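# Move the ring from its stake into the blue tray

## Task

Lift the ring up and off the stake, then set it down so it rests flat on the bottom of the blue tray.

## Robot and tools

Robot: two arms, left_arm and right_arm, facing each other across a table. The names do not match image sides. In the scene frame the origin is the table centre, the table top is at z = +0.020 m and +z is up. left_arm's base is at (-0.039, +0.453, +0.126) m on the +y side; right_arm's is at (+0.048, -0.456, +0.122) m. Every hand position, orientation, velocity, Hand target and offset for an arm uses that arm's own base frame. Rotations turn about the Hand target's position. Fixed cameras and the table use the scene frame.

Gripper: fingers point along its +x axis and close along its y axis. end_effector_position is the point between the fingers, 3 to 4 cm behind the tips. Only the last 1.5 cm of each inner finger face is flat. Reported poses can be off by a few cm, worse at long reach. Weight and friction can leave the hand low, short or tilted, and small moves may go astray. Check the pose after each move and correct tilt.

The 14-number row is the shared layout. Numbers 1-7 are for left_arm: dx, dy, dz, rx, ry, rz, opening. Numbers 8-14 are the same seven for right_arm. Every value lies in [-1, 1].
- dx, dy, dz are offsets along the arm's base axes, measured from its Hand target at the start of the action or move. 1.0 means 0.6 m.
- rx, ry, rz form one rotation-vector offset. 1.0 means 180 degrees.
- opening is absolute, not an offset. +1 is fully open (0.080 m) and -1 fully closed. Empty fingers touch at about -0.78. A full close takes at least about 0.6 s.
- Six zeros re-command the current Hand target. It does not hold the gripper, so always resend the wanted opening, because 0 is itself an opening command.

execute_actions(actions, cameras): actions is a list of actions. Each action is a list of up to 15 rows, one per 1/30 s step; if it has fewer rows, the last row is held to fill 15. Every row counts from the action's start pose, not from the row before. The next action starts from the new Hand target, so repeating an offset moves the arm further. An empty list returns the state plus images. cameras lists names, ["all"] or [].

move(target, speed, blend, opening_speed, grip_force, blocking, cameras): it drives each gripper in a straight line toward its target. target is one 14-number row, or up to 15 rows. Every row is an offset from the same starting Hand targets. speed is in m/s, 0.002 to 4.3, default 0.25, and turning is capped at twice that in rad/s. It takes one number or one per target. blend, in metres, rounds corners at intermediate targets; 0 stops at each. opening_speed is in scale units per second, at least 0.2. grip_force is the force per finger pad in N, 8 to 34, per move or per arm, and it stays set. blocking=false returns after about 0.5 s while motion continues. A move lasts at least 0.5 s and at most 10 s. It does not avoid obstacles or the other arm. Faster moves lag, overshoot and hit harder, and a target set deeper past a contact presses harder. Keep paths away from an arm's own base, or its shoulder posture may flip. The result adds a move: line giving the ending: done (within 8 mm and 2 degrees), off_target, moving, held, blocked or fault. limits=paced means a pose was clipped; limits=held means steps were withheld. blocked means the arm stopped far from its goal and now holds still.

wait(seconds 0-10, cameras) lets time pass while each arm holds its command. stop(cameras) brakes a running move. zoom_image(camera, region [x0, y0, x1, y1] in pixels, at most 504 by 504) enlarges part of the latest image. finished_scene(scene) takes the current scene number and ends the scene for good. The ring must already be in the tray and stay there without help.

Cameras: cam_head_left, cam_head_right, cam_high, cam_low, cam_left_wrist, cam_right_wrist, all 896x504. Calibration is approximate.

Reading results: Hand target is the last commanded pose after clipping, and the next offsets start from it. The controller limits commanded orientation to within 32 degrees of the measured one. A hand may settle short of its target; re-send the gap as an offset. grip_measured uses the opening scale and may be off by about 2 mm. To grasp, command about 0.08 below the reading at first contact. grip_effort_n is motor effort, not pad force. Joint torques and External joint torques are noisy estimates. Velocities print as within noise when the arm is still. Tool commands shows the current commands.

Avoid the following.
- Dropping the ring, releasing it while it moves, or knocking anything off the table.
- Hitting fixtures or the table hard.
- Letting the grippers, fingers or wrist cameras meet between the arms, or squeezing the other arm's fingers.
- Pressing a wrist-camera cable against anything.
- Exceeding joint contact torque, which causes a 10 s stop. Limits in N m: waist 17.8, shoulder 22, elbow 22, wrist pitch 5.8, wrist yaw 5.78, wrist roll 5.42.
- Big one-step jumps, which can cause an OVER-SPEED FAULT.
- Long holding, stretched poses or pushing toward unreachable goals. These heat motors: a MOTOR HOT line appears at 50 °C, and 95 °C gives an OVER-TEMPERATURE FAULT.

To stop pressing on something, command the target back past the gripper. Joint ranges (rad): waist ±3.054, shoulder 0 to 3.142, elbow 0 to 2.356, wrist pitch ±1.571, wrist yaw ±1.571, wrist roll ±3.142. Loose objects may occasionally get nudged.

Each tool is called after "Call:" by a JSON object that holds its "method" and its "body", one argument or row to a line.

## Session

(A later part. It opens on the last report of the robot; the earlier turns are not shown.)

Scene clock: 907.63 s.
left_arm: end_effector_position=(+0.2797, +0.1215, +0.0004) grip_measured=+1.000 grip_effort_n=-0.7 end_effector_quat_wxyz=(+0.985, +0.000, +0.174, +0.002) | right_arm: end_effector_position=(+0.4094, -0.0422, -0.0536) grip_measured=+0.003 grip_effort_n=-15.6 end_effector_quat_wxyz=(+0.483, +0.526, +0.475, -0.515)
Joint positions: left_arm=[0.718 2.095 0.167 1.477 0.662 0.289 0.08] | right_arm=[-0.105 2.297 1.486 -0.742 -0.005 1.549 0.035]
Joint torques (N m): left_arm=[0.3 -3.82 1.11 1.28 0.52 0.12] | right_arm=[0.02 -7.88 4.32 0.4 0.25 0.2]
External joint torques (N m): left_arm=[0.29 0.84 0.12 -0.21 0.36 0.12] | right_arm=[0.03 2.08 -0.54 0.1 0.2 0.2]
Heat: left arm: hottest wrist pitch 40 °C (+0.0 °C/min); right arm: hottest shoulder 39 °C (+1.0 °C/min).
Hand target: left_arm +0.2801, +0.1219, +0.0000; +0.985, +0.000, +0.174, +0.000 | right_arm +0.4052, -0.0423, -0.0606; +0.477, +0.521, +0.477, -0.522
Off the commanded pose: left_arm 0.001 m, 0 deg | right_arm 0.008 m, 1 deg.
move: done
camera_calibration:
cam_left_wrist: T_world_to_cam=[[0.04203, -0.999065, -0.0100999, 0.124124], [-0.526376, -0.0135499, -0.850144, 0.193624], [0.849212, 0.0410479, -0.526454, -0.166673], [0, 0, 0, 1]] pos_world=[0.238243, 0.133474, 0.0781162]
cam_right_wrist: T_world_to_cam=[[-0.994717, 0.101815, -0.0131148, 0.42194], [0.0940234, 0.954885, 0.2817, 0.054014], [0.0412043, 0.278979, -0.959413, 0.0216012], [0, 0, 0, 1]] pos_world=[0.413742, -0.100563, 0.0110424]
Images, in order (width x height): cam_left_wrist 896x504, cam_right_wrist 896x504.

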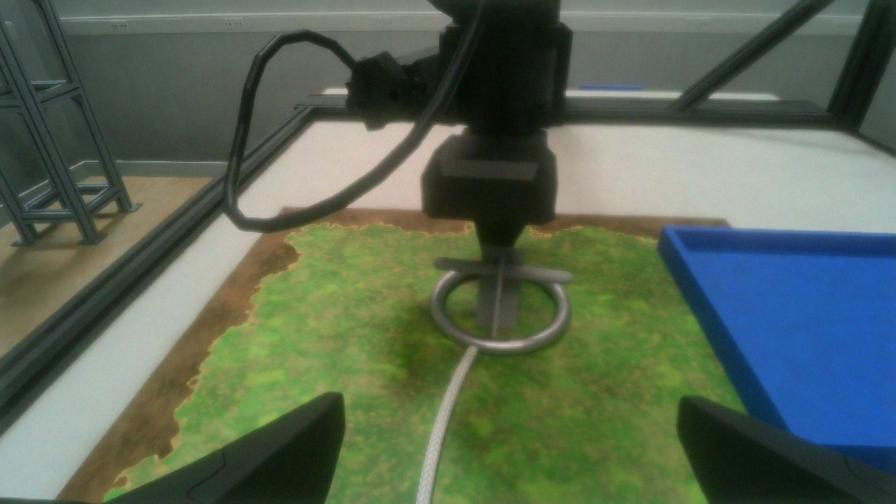

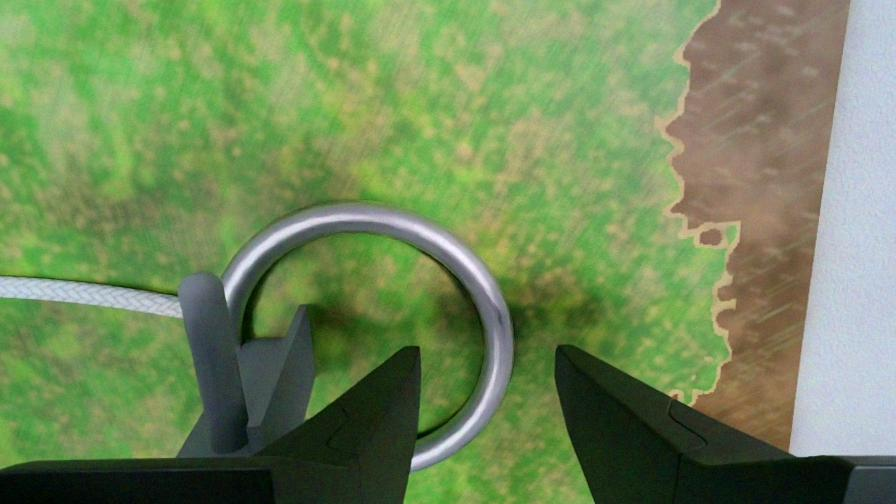

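Call:
{"method": "move", "body": {
  "target": [0, 0, 0, 0, 0, 0, 1.0, -0.001, 0, -0.0150, 0, 0, 0, 0.0],
  "speed": 0.04,
  "cameras": ["cam_left_wrist", "cam_right_wrist"]
}}

Call:
{"method": "zoom_image", "body": {
  "camera": "cam_right_wrist",
  "region": [300, 200, 640, 440]
}}

Call:
{"method": "zoom_image", "body": {
  "camera": "cam_left_wrist",
  "region": [400, 170, 600, 370]
}}

Scene clock: 950.60 s.
left_arm: end_effector_position=(+0.2797, +0.1215, +0.0004) grip_measured=+1.000 grip_effort_n=-1.2 end_effector_quat_wxyz=(+0.985, +0.000, +0.174, +0.002) | right_arm: end_effector_position=(+0.4092, -0.0422, -0.0623) grip_measured=+0.003 grip_effort_n=-15.6 end_effector_quat_wxyz=(+0.483, +0.526, +0.475, -0.514)
Joint positions: left_arm=[0.718 2.095 0.167 1.477 0.662 0.289 0.08] | right_arm=[-0.105 2.314 1.476 -0.713 -0.005 1.549 0.035]
Joint torques (N m): left_arm=[0.26 -3.81 1.09 1.3 0.52 0.11] | right_arm=[0.01 -7.82 4.16 0.41 0.25 0.2]
External joint torques (N m): left_arm=[0.26 0.81 0.11 -0.18 0.35 0.11] | right_arm=[0.01 2.22 -0.62 0.1 0.2 0.2]
Heat: left arm: hottest wrist pitch 41 °C (+1.0 °C/min); right arm: hottest shoulder 36 °C (-3.0 °C/min).
Hand target: left_arm +0.2801, +0.1219, +0.0000; +0.985, +0.000, +0.174, +0.000 | right_arm +0.4046, -0.0423, -0.0697; +0.477, +0.521, +0.477, -0.522
Off the commanded pose: left_arm 0.001 m, 0 deg | right_arm 0.009 m, 1 deg.
move: off_target (right_arm)
camera_calibration:
cam_left_wrist: T_world_to_cam=[[0.04203, -0.999065, -0.0100999, 0.124124], [-0.526376, -0.0135499, -0.850144, 0.193624], [0.849212, 0.0410479, -0.526454, -0.166673], [0, 0, 0, 1]] pos_world=[0.238243, 0.133474, 0.0781162]
cam_right_wrist: T_world_to_cam=[[-0.9947, 0.101827, -0.0142583, 0.421625], [0.0937164, 0.954915, 0.281701, 0.0566131], [0.0423003, 0.278871, -0.959396, 0.0128002], [0, 0, 0, 1]] pos_world=[0.413543, -0.100563, 0.00234421]
Images, in order (width x height): cam_left_wrist 896x504, cam_right_wrist 896x504.

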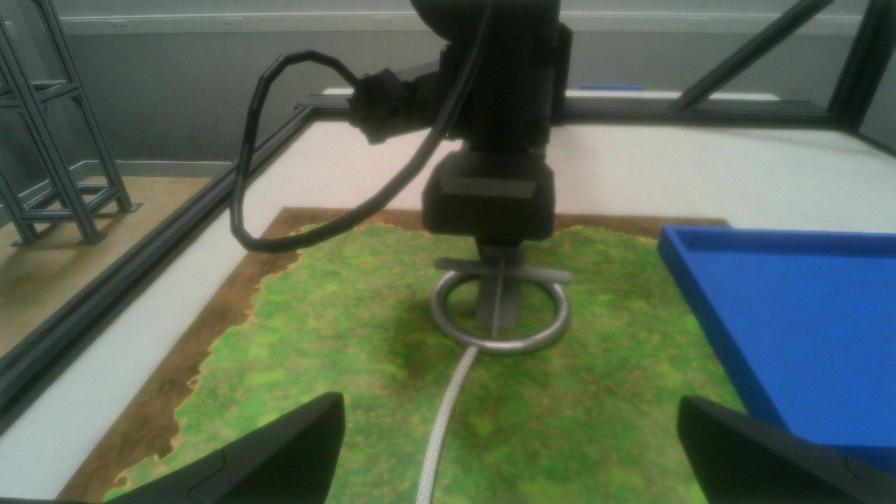

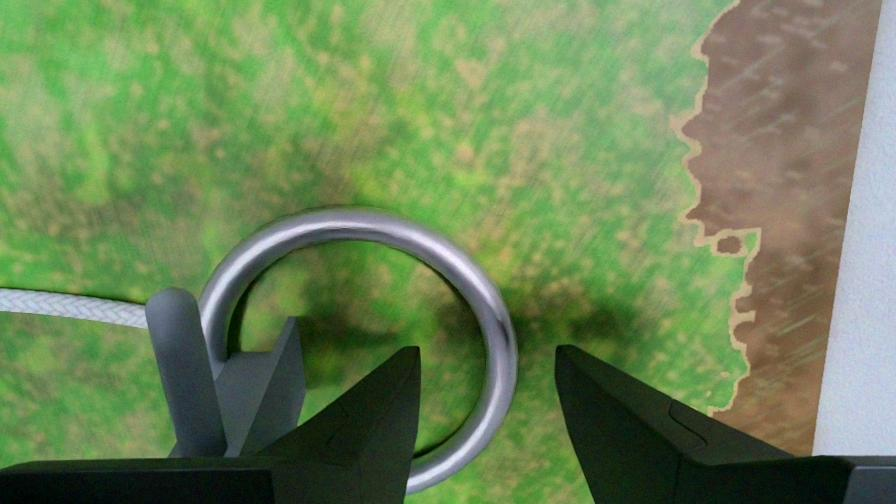

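Scaled by 1.482 from the camera's 896x504 image, which has a finer 1280x720 frame.

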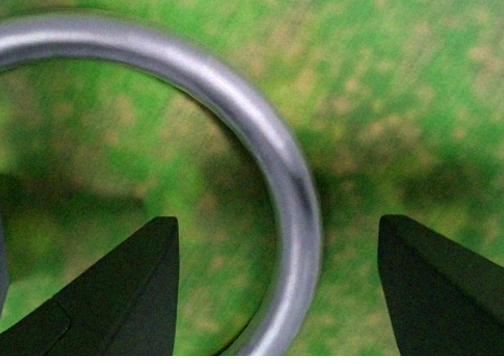

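Scaled by 2.520 from the camera's 896x504 image, which has a finer 1280x720 frame.

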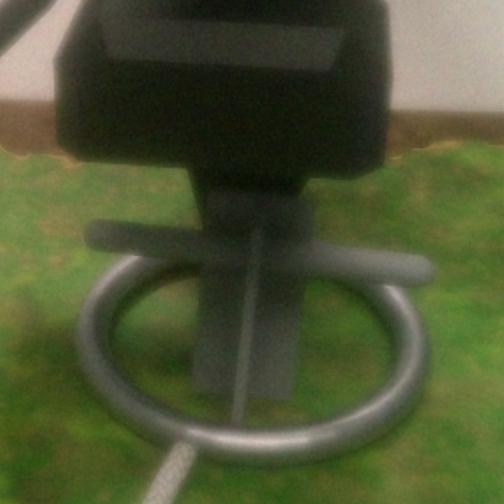

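Call:
{"method": "move", "body": {
  "target": [0, 0, 0, 0, 0, 0, 1.0, -0.002, 0.001, -0.0085, 0, 0, 0, 0.0],
  "speed": 0.03,
  "cameras": ["cam_left_wrist", "cam_right_wrist"]
}}

Call:
{"method": "zoom_image", "body": {
  "camera": "cam_right_wrist",
  "region": [300, 200, 640, 440]
}}

Scene clock: 970.57 s.
left_arm: end_effector_position=(+0.2797, +0.1215, +0.0004) grip_measured=+1.000 grip_effort_n=-0.7 end_effector_quat_wxyz=(+0.985, +0.000, +0.174, +0.002) | right_arm: end_effector_position=(+0.4081, -0.0421, -0.0674) grip_measured=+0.003 grip_effort_n=-15.6 end_effector_quat_wxyz=(+0.483, +0.526, +0.475, -0.514)
Joint positions: left_arm=[0.718 2.095 0.167 1.477 0.662 0.289 0.08] | right_arm=[-0.105 2.322 1.466 -0.695 -0.005 1.549 0.035]
Joint torques (N m): left_arm=[0.26 -3.87 1.12 1.3 0.51 0.11] | right_arm=[0.11 -7.8 4.09 0.39 0.25 0.22]
External joint torques (N m): left_arm=[0.26 0.74 0.17 -0.18 0.35 0.11] | right_arm=[0.04 2.23 -0.67 0.07 0.2 0.22]
Heat: left arm: hottest wrist pitch 41 °C (+1.0 °C/min); right arm: hottest shoulder 36 °C (-2.0 °C/min).
Hand target: left_arm +0.2801, +0.1219, +0.0000; +0.985, +0.000, +0.174, +0.000 | right_arm +0.4034, -0.0417, -0.0748; +0.477, +0.521, +0.477, -0.522
Off the commanded pose: left_arm 0.001 m, 0 deg | right_arm 0.009 m, 1 deg.
move: off_target (right_arm)
camera_calibration:
cam_left_wrist: T_world_to_cam=[[0.04203, -0.999065, -0.0100999, 0.124124], [-0.526376, -0.0135499, -0.850144, 0.193624], [0.849212, 0.0410479, -0.526454, -0.166673], [0, 0, 0, 1]] pos_world=[0.238243, 0.133474, 0.0781162]
cam_right_wrist: T_world_to_cam=[[-0.994651, 0.102247, -0.0146575, 0.420471], [0.0940047, 0.954863, 0.281779, 0.0579057], [0.0428071, 0.278894, -0.959367, 0.00781604], [0, 0, 0, 1]] pos_world=[0.412443, -0.100464, -0.00265512]
Images, in order (width x height): cam_left_wrist 896x504, cam_right_wrist 896x504.

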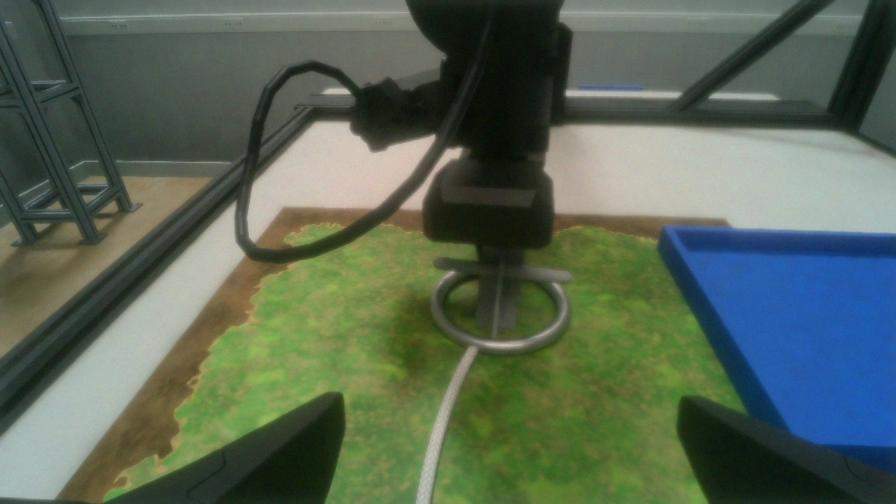

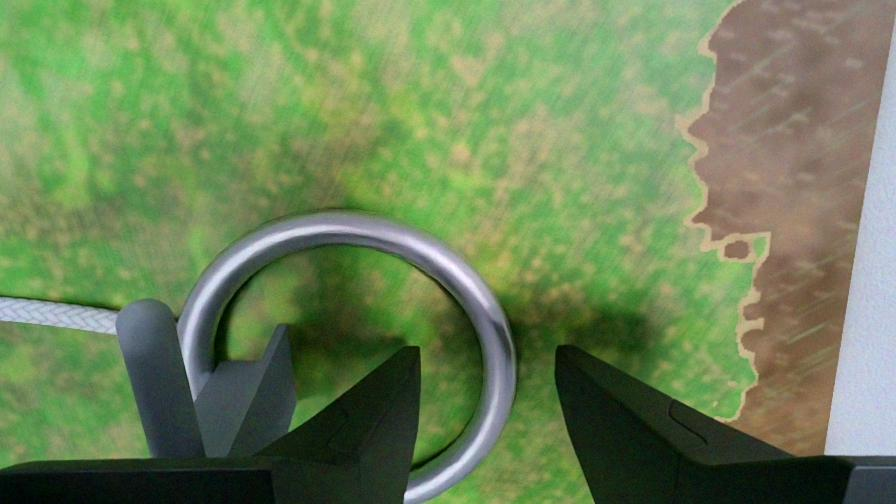

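Scaled by 1.482 from the camera's 896x504 image, which has a finer 1280x720 frame.

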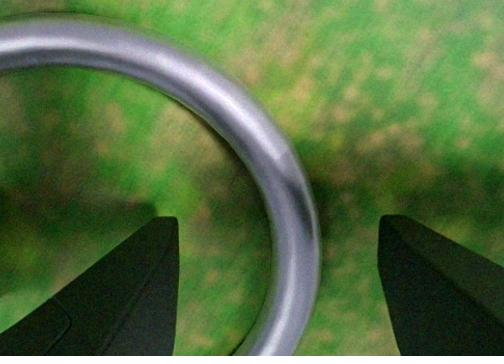

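Call:
{"method": "move", "body": {
  "target": [0, 0, 0, 0, 0, 0, 1.0, -0.001, 0.0005, -0.004, 0, 0, 0, 0.0],
  "speed": 0.02
}}

Scene clock: 988.37 s.
left_arm: end_effector_position=(+0.2797, +0.1215, +0.0004) grip_measured=+1.000 grip_effort_n=-0.7 end_effector_quat_wxyz=(+0.985, +0.000, +0.174, +0.002) | right_arm: end_effector_position=(+0.4076, -0.0420, -0.0697) grip_measured=+0.003 grip_effort_n=-15.1 end_effector_quat_wxyz=(+0.483, +0.526, +0.475, -0.514)
Joint positions: left_arm=[0.718 2.095 0.167 1.477 0.662 0.289 0.08] | right_arm=[-0.105 2.325 1.461 -0.687 -0.005 1.55 0.035]
Joint torques (N m): left_arm=[0.31 -3.82 1.17 1.28 0.51 0.11] | right_arm=[0.15 -7.78 4.05 0.39 0.26 0.22]
External joint torques (N m): left_arm=[0.33 0.76 0.26 -0.18 0.34 0.11] | right_arm=[0.15 2.22 -0.65 0.09 0.2 0.22]
Heat: left arm: hottest wrist pitch 41 °C (+1.0 °C/min); right arm: hottest shoulder 39 °C (+2.0 °C/min).
Hand target: left_arm +0.2801, +0.1219, +0.0000; +0.985, +0.000, +0.174, +0.000 | right_arm +0.4028, -0.0414, -0.0772; +0.477, +0.521, +0.477, -0.522
Off the commanded pose: left_arm 0.001 m, 0 deg | right_arm 0.009 m, 1 deg.
move: off_target (right_arm)

Call:
{"method": "move", "body": {
  "target": [0, 0, 0, 0, 0, 0, 1.0, -0.001, 0, -0.004, 0, 0, 0, 0.0],
  "speed": 0.02,
  "cameras": ["cam_left_wrist", "cam_right_wrist", "cam_low"]
}}

Call:
{"method": "zoom_image", "body": {
  "camera": "cam_right_wrist",
  "region": [300, 200, 640, 440]
}}

Call:
{"method": "zoom_image", "body": {
  "camera": "cam_low",
  "region": [440, 210, 560, 300]
}}

Scene clock: 997.27 s.
left_arm: end_effector_position=(+0.2797, +0.1215, +0.0004) grip_measured=+1.000 grip_effort_n=-1.2 end_effector_quat_wxyz=(+0.985, +0.000, +0.174, +0.002) | right_arm: end_effector_position=(+0.4072, -0.0420, -0.0721) grip_measured=+0.003 grip_effort_n=-15.6 end_effector_quat_wxyz=(+0.483, +0.526, +0.475, -0.514)
Joint positions: left_arm=[0.718 2.095 0.167 1.477 0.662 0.289 0.08] | right_arm=[-0.105 2.329 1.456 -0.678 -0.005 1.55 0.035]
Joint torques (N m): left_arm=[0.28 -3.82 1.1 1.28 0.53 0.12] | right_arm=[0.14 -7.78 4.02 0.42 0.25 0.21]
External joint torques (N m): left_arm=[0.29 0.79 0.15 -0.19 0.36 0.12] | right_arm=[0.2 2.36 -0.78 0.08 0.2 0.22]
Heat: left arm: hottest wrist pitch 41 °C (+1.0 °C/min); right arm: hottest shoulder 38 °C (+1.0 °C/min).
Hand target: left_arm +0.2801, +0.1219, +0.0000; +0.985, +0.000, +0.174, +0.000 | right_arm +0.4023, -0.0414, -0.0795; +0.478, +0.521, +0.477, -0.522
Off the commanded pose: left_arm 0.001 m, 0 deg | right_arm 0.009 m, 1 deg.
move: off_target (right_arm)
camera_calibration:
cam_left_wrist: T_world_to_cam=[[0.04203, -0.999065, -0.0100999, 0.124124], [-0.526376, -0.0135499, -0.850144, 0.193624], [0.849212, 0.0410479, -0.526454, -0.166673], [0, 0, 0, 1]] pos_world=[0.238243, 0.133474, 0.0781162]
cam_right_wrist: T_world_to_cam=[[-0.994606, 0.102644, -0.0149685, 0.419317], [0.0943009, 0.954848, 0.281731, 0.0591148], [0.0432106, 0.2788, -0.959377, 0.00315136], [0, 0, 0, 1]] pos_world=[0.411344, -0.100365, -0.00735463]
Images, in order (width x height): cam_low 896x504, cam_left_wrist 896x504, cam_right_wrist 896x504.

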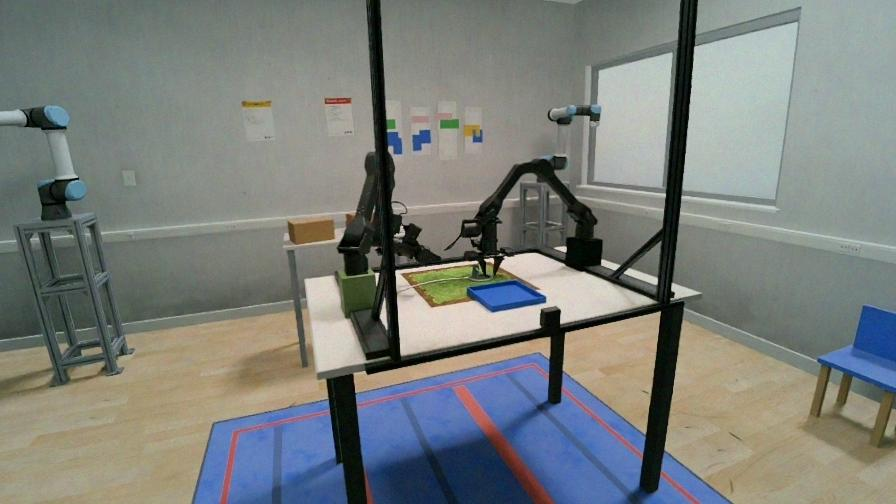

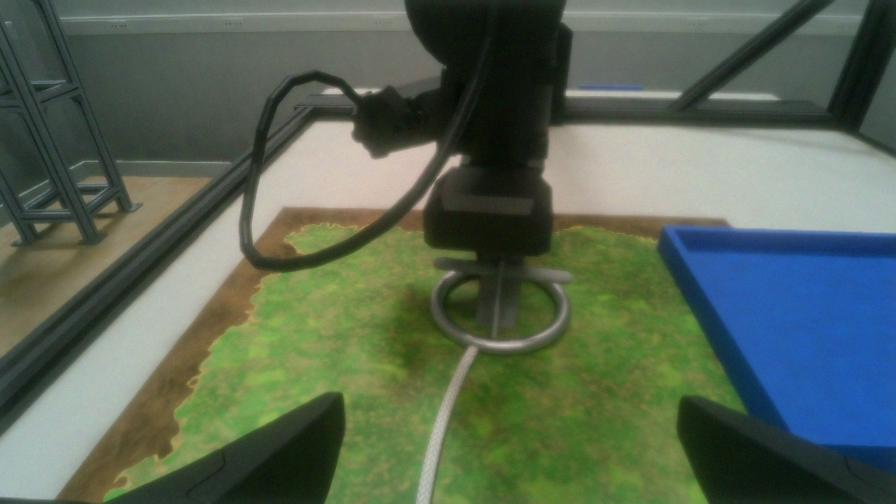

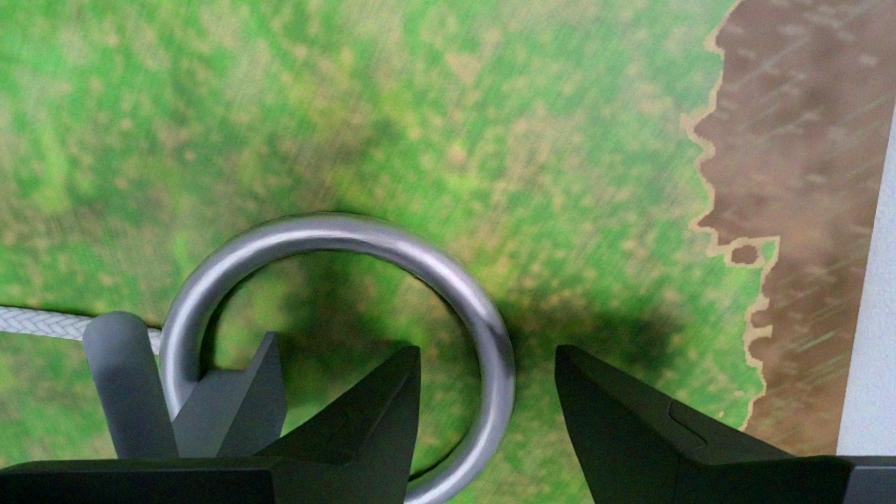

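Scaled by 1.482 from the camera's 896x504 image, which has a finer 1280x720 frame.

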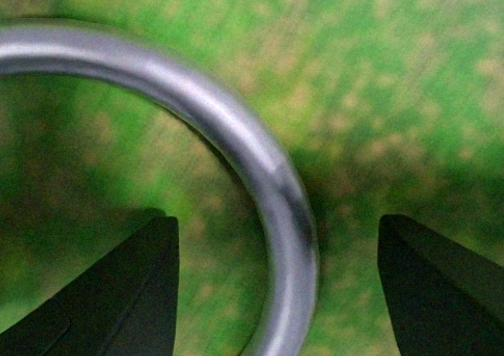

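Scaled by 4.200 from the camera's 896x504 image, which has a finer 1280x720 frame.

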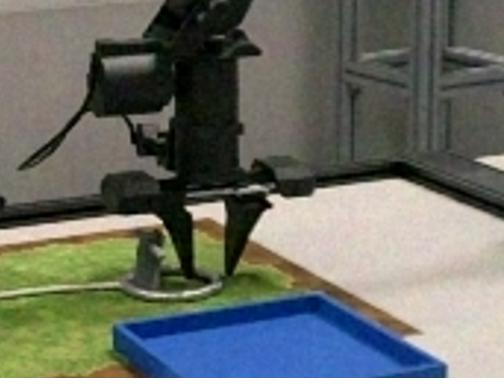

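Call:
{"method": "move", "body": {
  "target": [0, 0, 0, 0, 0, 0, 1.0, -0.001, 0, -0.004, 0, 0, 0, 0.0],
  "speed": 0.02,
  "cameras": ["cam_right_wrist"]
}}

Call:
{"method": "zoom_image", "body": {
  "camera": "cam_right_wrist",
  "region": [300, 200, 640, 440]
}}

Scene clock: 1012.80 s.
left_arm: end_effector_position=(+0.2797, +0.1215, +0.0004) grip_measured=+1.000 grip_effort_n=-0.7 end_effector_quat_wxyz=(+0.985, +0.000, +0.174, +0.002) | right_arm: end_effector_position=(+0.4065, -0.0419, -0.0746) grip_measured=+0.003 grip_effort_n=-15.1 end_effector_quat_wxyz=(+0.483, +0.526, +0.475, -0.514)
Joint positions: left_arm=[0.718 2.095 0.167 1.477 0.662 0.289 0.08] | right_arm=[-0.105 2.333 1.451 -0.669 -0.005 1.55 0.035]
Joint torques (N m): left_arm=[0.28 -3.76 1.03 1.28 0.53 0.11] | right_arm=[0.12 -7.75 3.99 0.42 0.25 0.21]
External joint torques (N m): left_arm=[0.28 0.87 0.07 -0.2 0.36 0.1] | right_arm=[0.17 2.26 -0.7 0.09 0.2 0.21]
Heat: left arm: hottest wrist pitch 41 °C (+0.0 °C/min); right arm: hottest shoulder 39 °C (+3.0 °C/min).
Hand target: left_arm +0.2801, +0.1219, +0.0000; +0.985, +0.000, +0.174, +0.000 | right_arm +0.4016, -0.0414, -0.0820; +0.477, +0.521, +0.477, -0.522
Off the commanded pose: left_arm 0.001 m, 0 deg | right_arm 0.009 m, 1 deg.
move: off_target (right_arm)
camera_calibration:
cam_right_wrist: T_world_to_cam=[[-0.994608, 0.102664, -0.0146418, 0.418678], [0.0944086, 0.954818, 0.281799, 0.0597337], [0.0429109, 0.278897, -0.959362, 0.000883441], [0, 0, 0, 1]] pos_world=[0.410744, -0.100264, -0.00985514]
Images, in order (width x height): cam_right_wrist 896x504.

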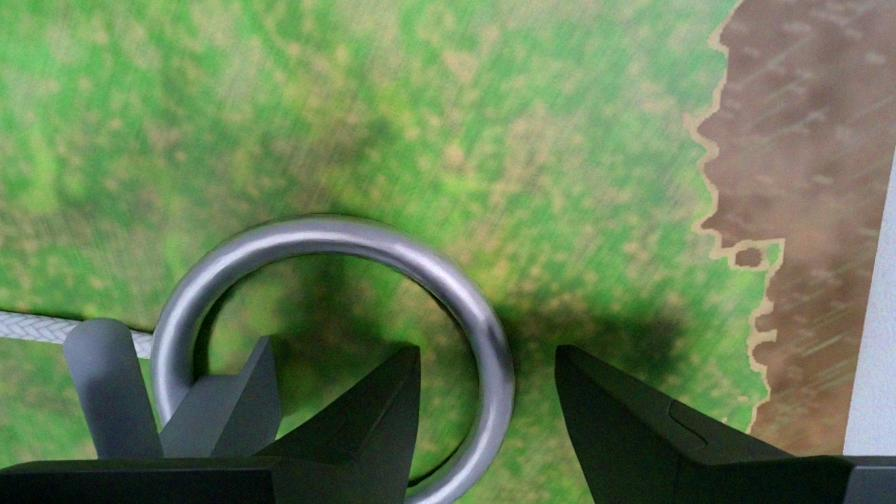

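Scaled by 1.482 from the camera's 896x504 image, which has a finer 1280x720 frame.

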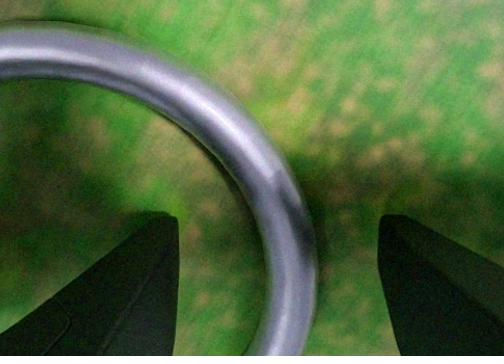

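Call:
{"method": "move", "body": {
  "target": [0, 0, 0, 0, 0, 0, 1.0, -0.001, 0, -0.004, 0, 0, 0, 0.0],
  "speed": 0.02,
  "cameras": ["cam_right_wrist"]
}}

Call:
{"method": "zoom_image", "body": {
  "camera": "cam_right_wrist",
  "region": [300, 200, 640, 440]
}}

Scene clock: 1032.57 s.
left_arm: end_effector_position=(+0.2797, +0.1215, +0.0004) grip_measured=+1.000 grip_effort_n=-0.7 end_effector_quat_wxyz=(+0.985, +0.000, +0.174, +0.002) | right_arm: end_effector_position=(+0.4061, -0.0419, -0.0766) grip_measured=+0.003 grip_effort_n=-16.0 end_effector_quat_wxyz=(+0.483, +0.526, +0.474, -0.514)
Joint positions: left_arm=[0.718 2.095 0.167 1.477 0.662 0.289 0.08] | right_arm=[-0.105 2.336 1.447 -0.661 -0.005 1.55 0.035]
Joint torques (N m): left_arm=[0.22 -3.78 1.16 1.29 0.51 0.1] | right_arm=[0.11 -7.68 3.92 0.45 0.25 0.2]
External joint torques (N m): left_arm=[0.22 0.84 0.22 -0.19 0.34 0.1] | right_arm=[0.11 2.32 -0.76 0.11 0.2 0.21]
Heat: left arm: hottest wrist pitch 41 °C (+0.0 °C/min); right arm: hottest shoulder 40 °C (+3.0 °C/min).
Hand target: left_arm +0.2801, +0.1219, +0.0000; +0.985, +0.000, +0.174, +0.000 | right_arm +0.4010, -0.0414, -0.0844; +0.477, +0.521, +0.477, -0.522
Off the commanded pose: left_arm 0.001 m, 0 deg | right_arm 0.009 m, 1 deg.
move: off_target (right_arm)
camera_calibration:
cam_right_wrist: T_world_to_cam=[[-0.994607, 0.10256, -0.0154054, 0.418232], [0.0940975, 0.954859, 0.281762, 0.060466], [0.0436077, 0.278793, -0.959361, -0.00131327], [0, 0, 0, 1]] pos_world=[0.410344, -0.100264, -0.0118539]
Images, in order (width x height): cam_right_wrist 896x504.

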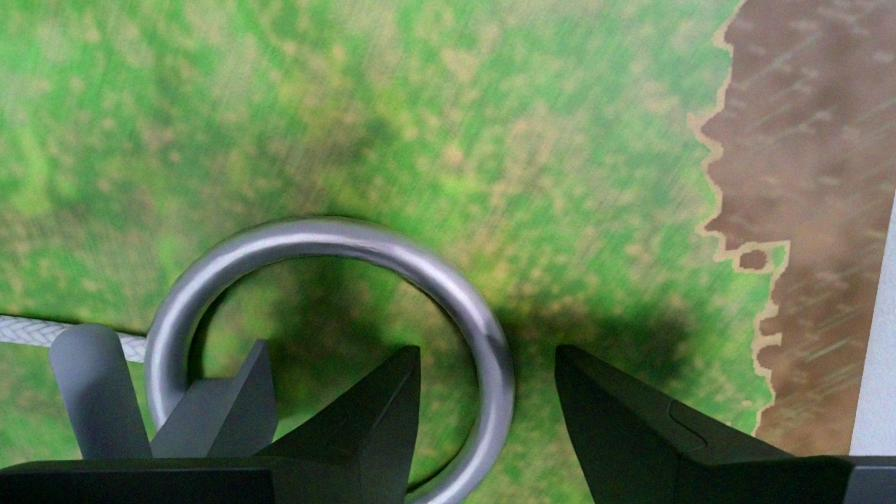

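Scaled by 1.482 from the camera's 896x504 image, which has a finer 1280x720 frame.

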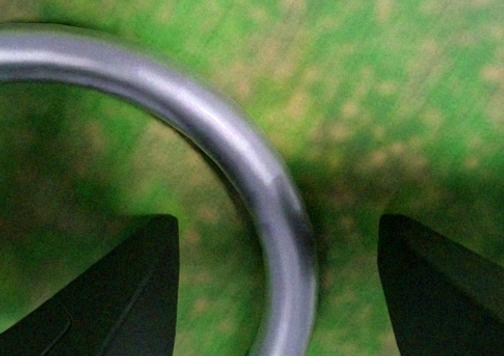

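Call:
{"method": "move", "body": {
  "target": [0, 0, 0, 0, 0, 0, 1.0, -0.001, 0, -0.004, 0, 0, 0, 0.0],
  "speed": 0.02,
  "cameras": ["cam_right_wrist", "cam_low"]
}}

Call:
{"method": "zoom_image", "body": {
  "camera": "cam_low",
  "region": [460, 240, 520, 300]
}}

Call:
{"method": "zoom_image", "body": {
  "camera": "cam_right_wrist",
  "region": [300, 200, 640, 440]
}}

Scene clock: 1042.73 s.
left_arm: end_effector_position=(+0.2797, +0.1215, +0.0004) grip_measured=+1.000 grip_effort_n=-1.2 end_effector_quat_wxyz=(+0.985, +0.000, +0.174, +0.002) | right_arm: end_effector_position=(+0.4060, -0.0419, -0.0773) grip_measured=+0.003 grip_effort_n=-15.1 end_effector_quat_wxyz=(+0.484, +0.527, +0.474, -0.514)
Joint positions: left_arm=[0.718 2.095 0.167 1.477 0.662 0.289 0.08] | right_arm=[-0.105 2.336 1.443 -0.656 -0.005 1.55 0.035]
Joint torques (N m): left_arm=[0.27 -3.82 1.14 1.3 0.53 0.1] | right_arm=[0.11 -7.25 3.82 0.67 0.26 0.2]
External joint torques (N m): left_arm=[0.27 0.75 0.21 -0.16 0.36 0.1] | right_arm=[0.11 2.69 -0.81 0.34 0.2 0.2]
Heat: left arm: hottest wrist pitch 41 °C (+0.0 °C/min); right arm: hottest shoulder 39 °C (+0.0 °C/min).
Hand target: left_arm +0.2801, +0.1219, +0.0000; +0.985, +0.000, +0.174, +0.000 | right_arm +0.4005, -0.0414, -0.0867; +0.478, +0.521, +0.477, -0.522
Off the commanded pose: left_arm 0.001 m, 0 deg | right_arm 0.011 m, 1 deg.
move: off_target (right_arm)
camera_calibration:
cam_right_wrist: T_world_to_cam=[[-0.994575, 0.102573, -0.0172825, 0.417877], [0.0935881, 0.954919, 0.281728, 0.0608378], [0.0454012, 0.278582, -0.959339, -0.00284898], [0, 0, 0, 1]] pos_world=[0.410046, -0.100165, -0.0126509]
Images, in order (width x height): cam_low 896x504, cam_right_wrist 896x504.

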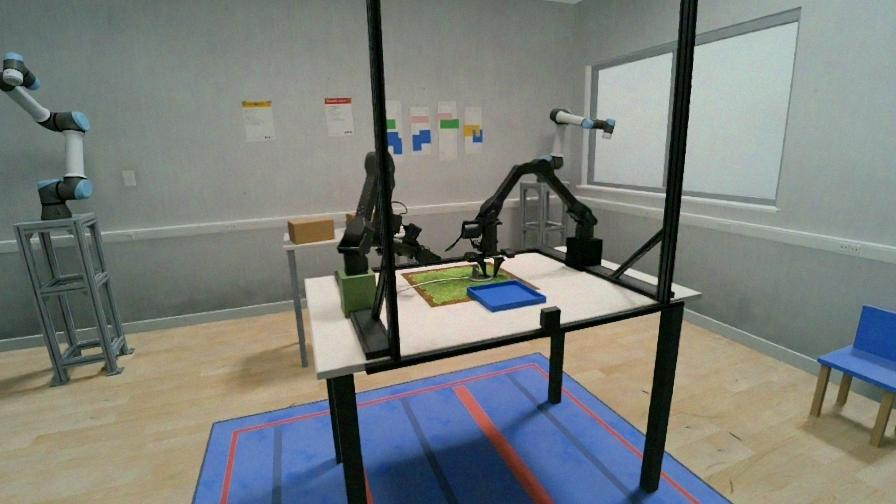

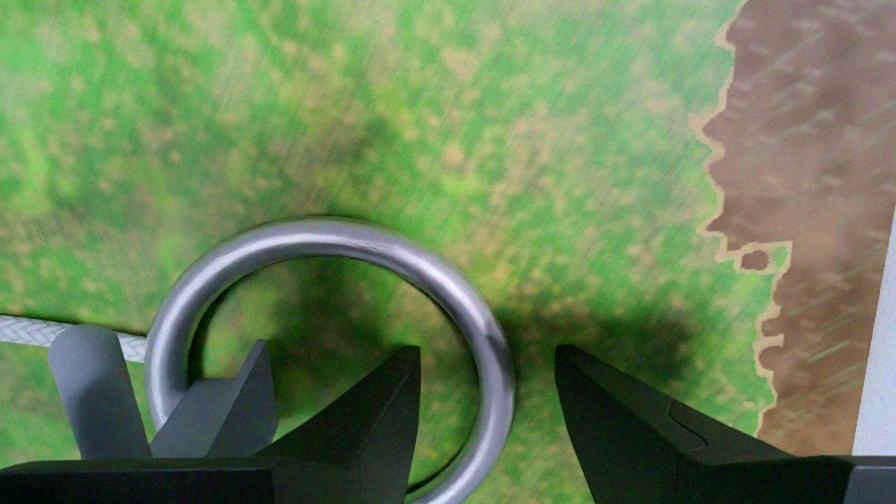

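Scaled by 8.400 from the camera's 896x504 image, which has a finer 1280x720 frame.

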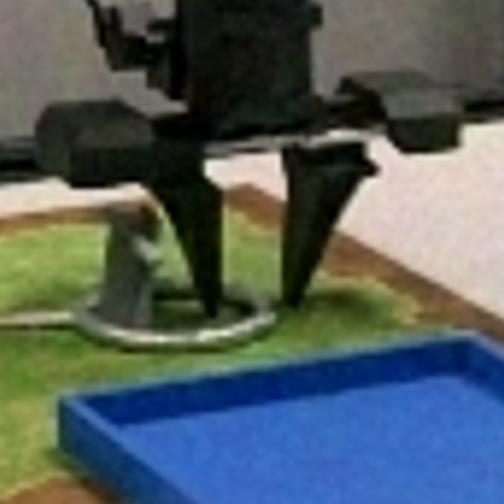

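Scaled by 1.482 from the camera's 896x504 image, which has a finer 1280x720 frame.

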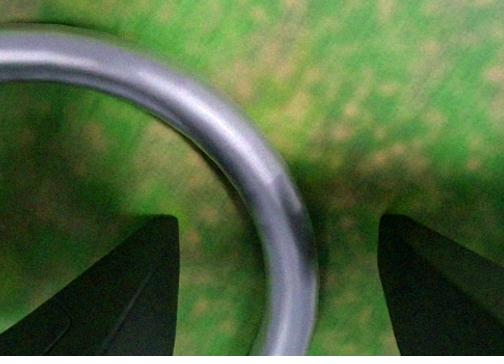

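Call:
{"method": "move", "body": {
  "target": [0, 0, 0, 0, 0, 0, 1.0, 0, 0, 0.005, 0, 0, 0, -0.72],
  "speed": 0.02,
  "opening_speed": 0.6,
  "cameras": ["cam_right_wrist", "cam_left_wrist"]
}}

Call:
{"method": "zoom_image", "body": {
  "camera": "cam_right_wrist",
  "region": [300, 200, 640, 440]
}}

Scene clock: 1059.20 s.
left_arm: end_effector_position=(+0.2797, +0.1215, +0.0004) grip_measured=+1.000 grip_effort_n=-1.2 end_effector_quat_wxyz=(+0.985, +0.000, +0.174, +0.002) | right_arm: end_effector_position=(+0.4056, -0.0417, -0.0774) grip_measured=-0.621 grip_effort_n=-83.5 end_effector_quat_wxyz=(+0.483, +0.526, +0.474, -0.514)
Joint positions: left_arm=[0.718 2.095 0.167 1.477 0.662 0.289 0.08] | right_arm=[-0.104 2.336 1.443 -0.657 -0.004 1.55 0.007]
Joint torques (N m): left_arm=[0.27 -3.74 1.1 1.29 0.52 0.11] | right_arm=[0.08 -8.03 4.05 0.08 0.24 0.18]
External joint torques (N m): left_arm=[0.26 0.85 0.17 -0.17 0.35 0.11] | right_arm=[0.09 2.05 -0.66 -0.26 0.18 0.18]
Heat: left arm: hottest wrist pitch 41 °C (+0.0 °C/min); right arm: hottest shoulder 37 °C (-1.0 °C/min).
Hand target: left_arm +0.2801, +0.1219, +0.0000; +0.985, +0.000, +0.174, +0.000 | right_arm +0.4003, -0.0413, -0.0837; +0.477, +0.521, +0.477, -0.522
Off the commanded pose: left_arm 0.001 m, 0 deg | right_arm 0.008 m, 1 deg.
move: done
camera_calibration:
cam_left_wrist: T_world_to_cam=[[0.04203, -0.999065, -0.0100999, 0.124124], [-0.526376, -0.0135499, -0.850144, 0.193624], [0.849212, 0.0410479, -0.526454, -0.166673], [0, 0, 0, 1]] pos_world=[0.238243, 0.133474, 0.0781162]
cam_right_wrist: T_world_to_cam=[[-0.994561, 0.10296, -0.0157458, 0.41762], [0.0944021, 0.954932, 0.281413, 0.0604358], [0.0440104, 0.278396, -0.959458, -0.00231569], [0, 0, 0, 1]] pos_world=[0.409745, -0.100065, -0.0126535]
Images, in order (width x height): cam_left_wrist 896x504, cam_right_wrist 896x504.

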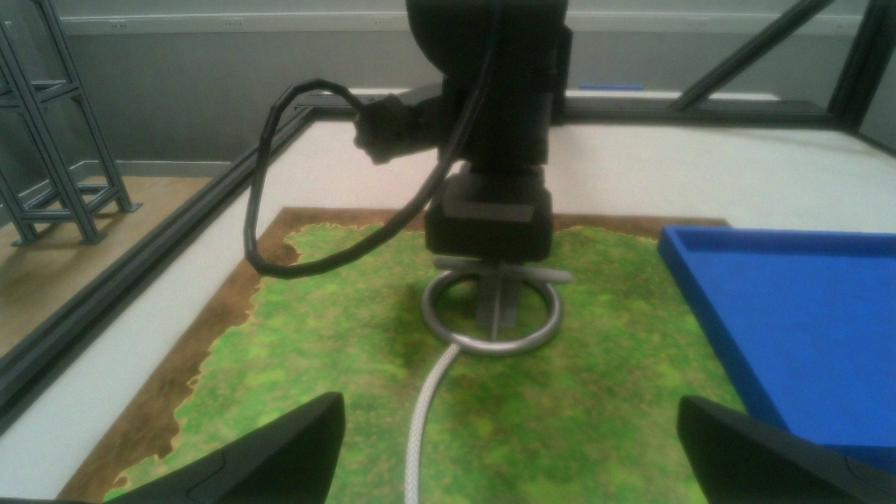

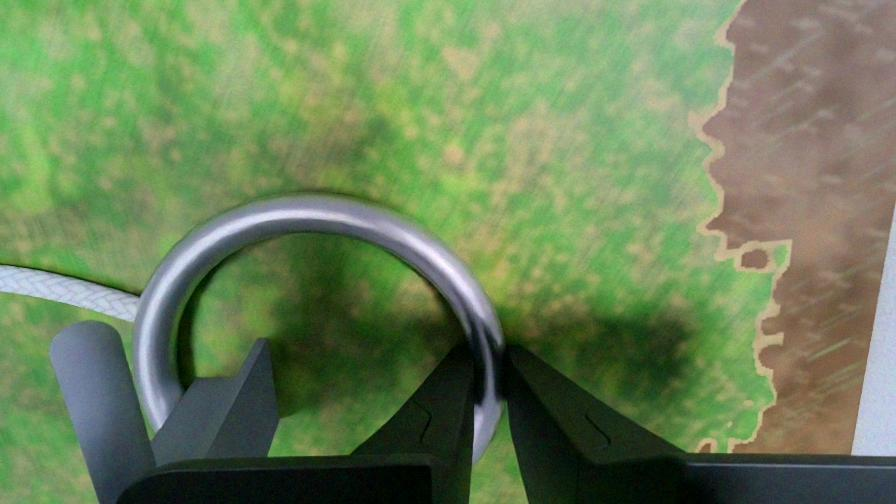

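Scaled by 1.482 from the camera's 896x504 image, which has a finer 1280x720 frame.

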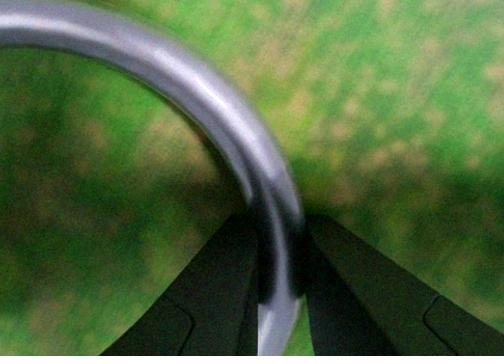

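Call:
{"method": "move", "body": {
  "target": [0, 0, 0, 0, 0, 0, 1.0, 0.005, 0, 0.0505, 0, 0, 0, -0.75],
  "speed": 0.06,
  "cameras": ["cam_right_wrist", "cam_left_wrist", "cam_high"]
}}

Call:
{"method": "zoom_image", "body": {
  "camera": "cam_left_wrist",
  "region": [400, 170, 600, 370]
}}

Scene clock: 1100.60 s.
left_arm: end_effector_position=(+0.2797, +0.1215, +0.0004) grip_measured=+1.000 grip_effort_n=-0.7 end_effector_quat_wxyz=(+0.985, +0.000, +0.174, +0.002) | right_arm: end_effector_position=(+0.4022, -0.0406, -0.0599) grip_measured=-0.621 grip_effort_n=-83.5 end_effector_quat_wxyz=(+0.476, +0.519, +0.482, -0.521)
Joint positions: left_arm=[0.718 2.095 0.167 1.477 0.662 0.289 0.08] | right_arm=[-0.102 2.305 1.471 -0.745 -0.004 1.55 0.007]
Joint torques (N m): left_arm=[0.33 -3.82 1.09 1.3 0.54 0.12] | right_arm=[-0.04 -11.17 5.41 -0.59 0.23 0.2]
External joint torques (N m): left_arm=[0.36 0.76 0.18 -0.16 0.37 0.11] | right_arm=[-0.02 -1.09 0.54 -0.89 0.18 0.2]
Heat: left arm: hottest wrist pitch 41 °C (+0.0 °C/min); right arm: hottest shoulder 37 °C (-2.0 °C/min).
Hand target: left_arm +0.2801, +0.1219, +0.0000; +0.985, +0.000, +0.174, +0.000 | right_arm +0.4034, -0.0414, -0.0535; +0.477, +0.521, +0.477, -0.522
Off the commanded pose: left_arm 0.001 m, 0 deg | right_arm 0.007 m, 1 deg.
move: done
camera_calibration:
cam_left_wrist: T_world_to_cam=[[0.04203, -0.999065, -0.0100999, 0.124124], [-0.526376, -0.0135499, -0.850144, 0.193624], [0.849212, 0.0410479, -0.526454, -0.166673], [0, 0, 0, 1]] pos_world=[0.238243, 0.133474, 0.0781162]
cam_right_wrist: T_world_to_cam=[[-0.994785, 0.101138, 0.0132027, 0.416143], [0.100755, 0.954288, 0.281396, 0.0521251], [0.0158606, 0.281259, -0.959501, 0.025703], [0, 0, 0, 1]] pos_world=[0.408313, -0.0990593, 0.00450001]
Images, in order (width x height): cam_high 896x504, cam_left_wrist 896x504, cam_right_wrist 896x504.

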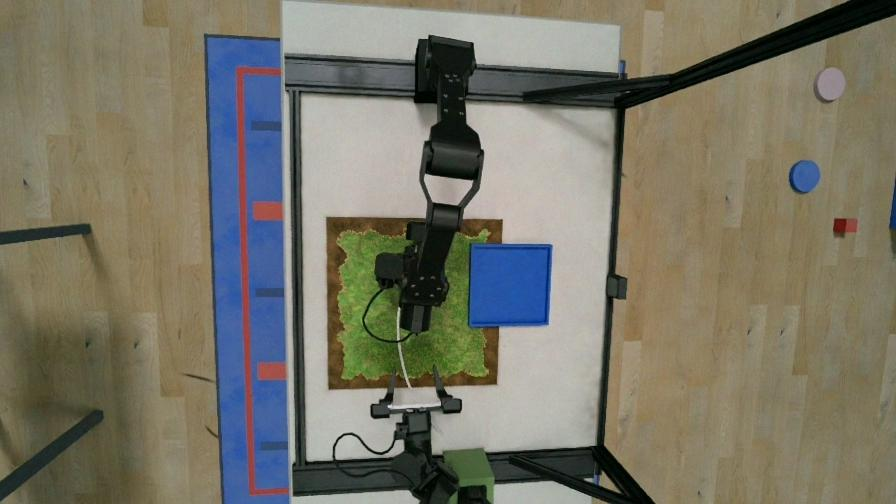

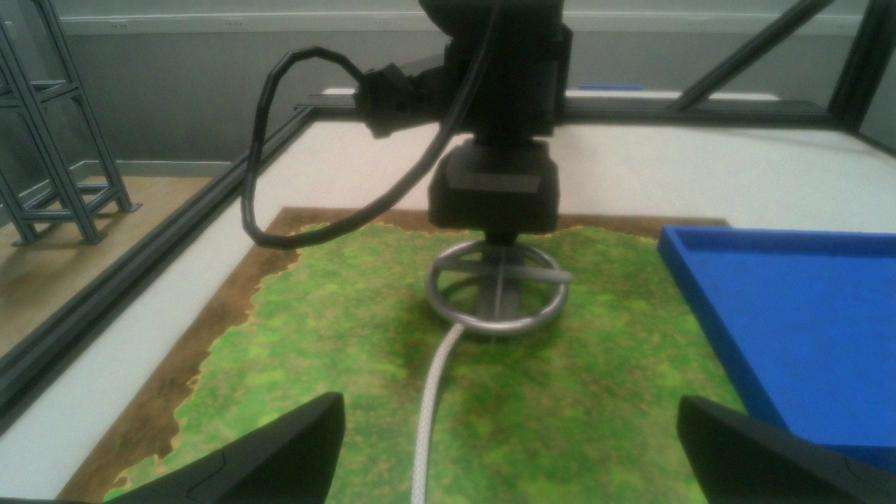

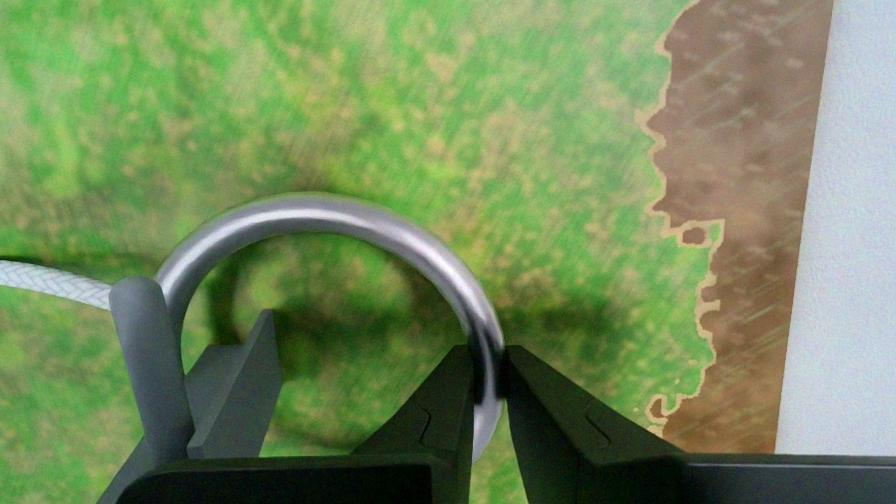

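Scaled by 2.520 from the camera's 896x504 image, which has a finer 1280x720 frame.

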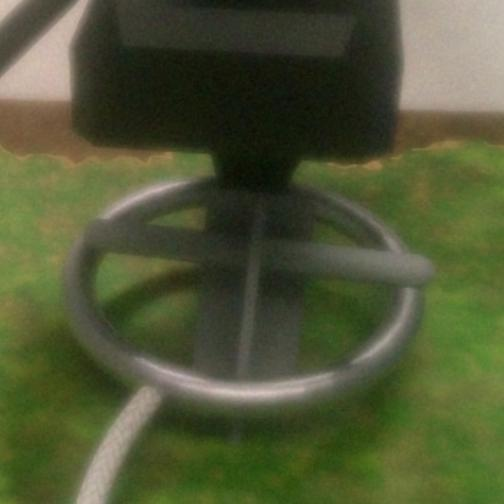

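Call:
{"method": "move", "body": {
  "target": [0, 0, 0, 0, 0, 0, 1.0, 0.0465, -0.0297, 0.0150, 0, 0, 0, -0.75],
  "speed": 0.06,
  "cameras": ["cam_right_wrist", "cam_left_wrist"]
}}

Call:
{"method": "zoom_image", "body": {
  "camera": "cam_left_wrist",
  "region": [400, 170, 600, 370]
}}

Scene clock: 1119.10 s.
left_arm: end_effector_position=(+0.2797, +0.1215, +0.0004) grip_measured=+1.000 grip_effort_n=-0.7 end_effector_quat_wxyz=(+0.985, +0.000, +0.174, +0.002) | right_arm: end_effector_position=(+0.4292, -0.0575, -0.0427) grip_measured=-0.621 grip_effort_n=-83.5 end_effector_quat_wxyz=(+0.475, +0.524, +0.478, -0.521)
Joint positions: left_arm=[0.718 2.095 0.167 1.477 0.662 0.289 0.08] | right_arm=[-0.135 2.362 1.656 -0.864 -0.004 1.529 0.007]
Joint torques (N m): left_arm=[0.3 -3.79 1.06 1.29 0.52 0.11] | right_arm=[-0.07 -8.81 6.92 0.1 0.24 -0.17]
External joint torques (N m): left_arm=[0.29 0.81 0.09 -0.18 0.35 0.11] | right_arm=[-0.07 1.73 1.83 -0.19 0.18 -0.17]
Heat: left arm: hottest wrist pitch 41 °C (+0.0 °C/min); right arm: hottest shoulder 46 °C (+9.1 °C/min).
Hand target: left_arm +0.2801, +0.1219, +0.0000; +0.985, +0.000, +0.174, +0.000 | right_arm +0.4313, -0.0592, -0.0444; +0.477, +0.521, +0.477, -0.522
Off the commanded pose: left_arm 0.001 m, 0 deg | right_arm 0.003 m, 0 deg.
move: done
camera_calibration:
cam_left_wrist: T_world_to_cam=[[0.04203, -0.999065, -0.0100999, 0.124124], [-0.526376, -0.0135499, -0.850144, 0.193624], [0.849212, 0.0410479, -0.526454, -0.166673], [0, 0, 0, 1]] pos_world=[0.238243, 0.133474, 0.0781162]
cam_right_wrist: T_world_to_cam=[[-0.993722, 0.111741, 0.00545772, 0.444238], [0.108751, 0.953391, 0.28146, 0.057221], [0.0262472, 0.280287, -0.959557, 0.0420427], [0, 0, 0, 1]] pos_world=[0.434123, -0.115977, 0.0218124]
Images, in order (width x height): cam_left_wrist 896x504, cam_right_wrist 896x504.

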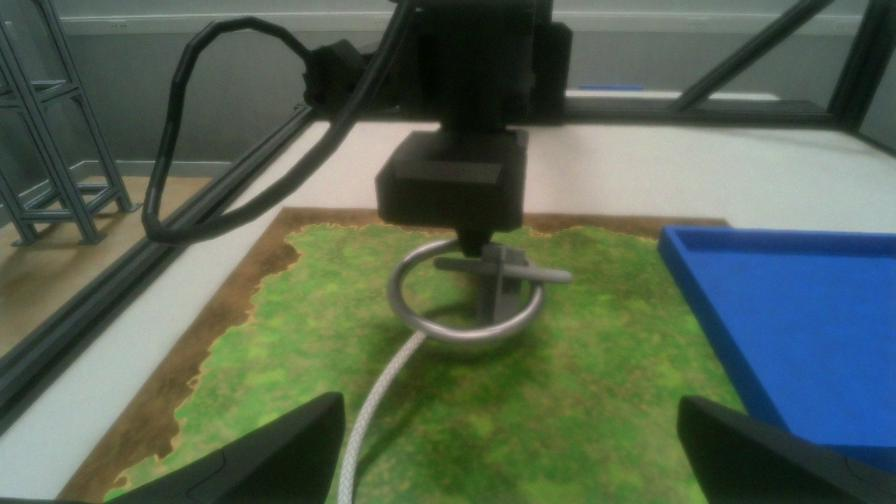

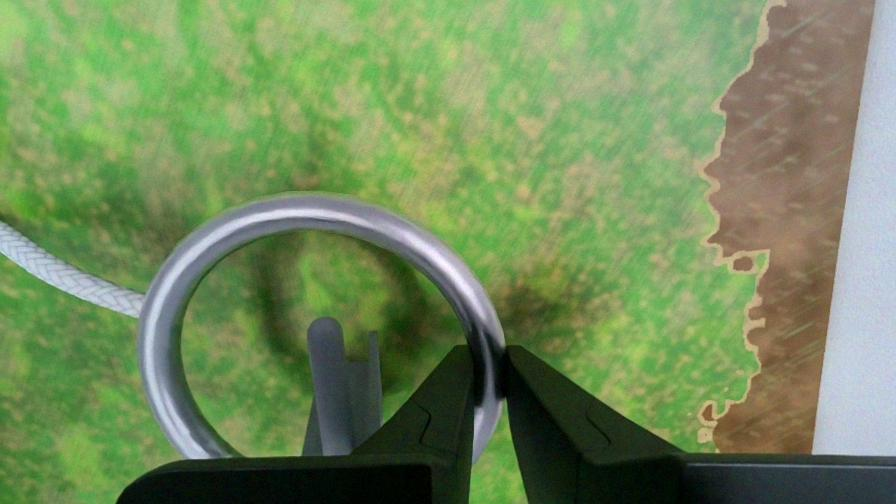

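Scaled by 2.520 from the camera's 896x504 image, which has a finer 1280x720 frame.

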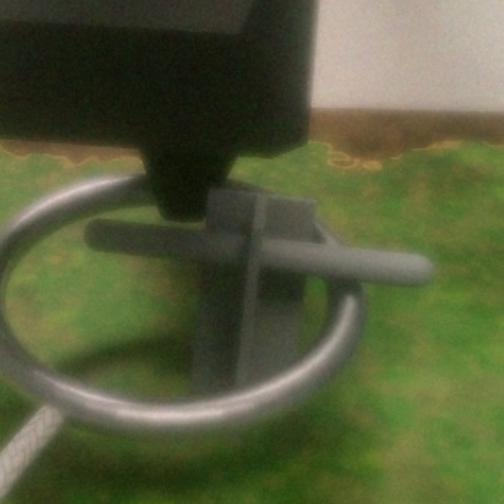

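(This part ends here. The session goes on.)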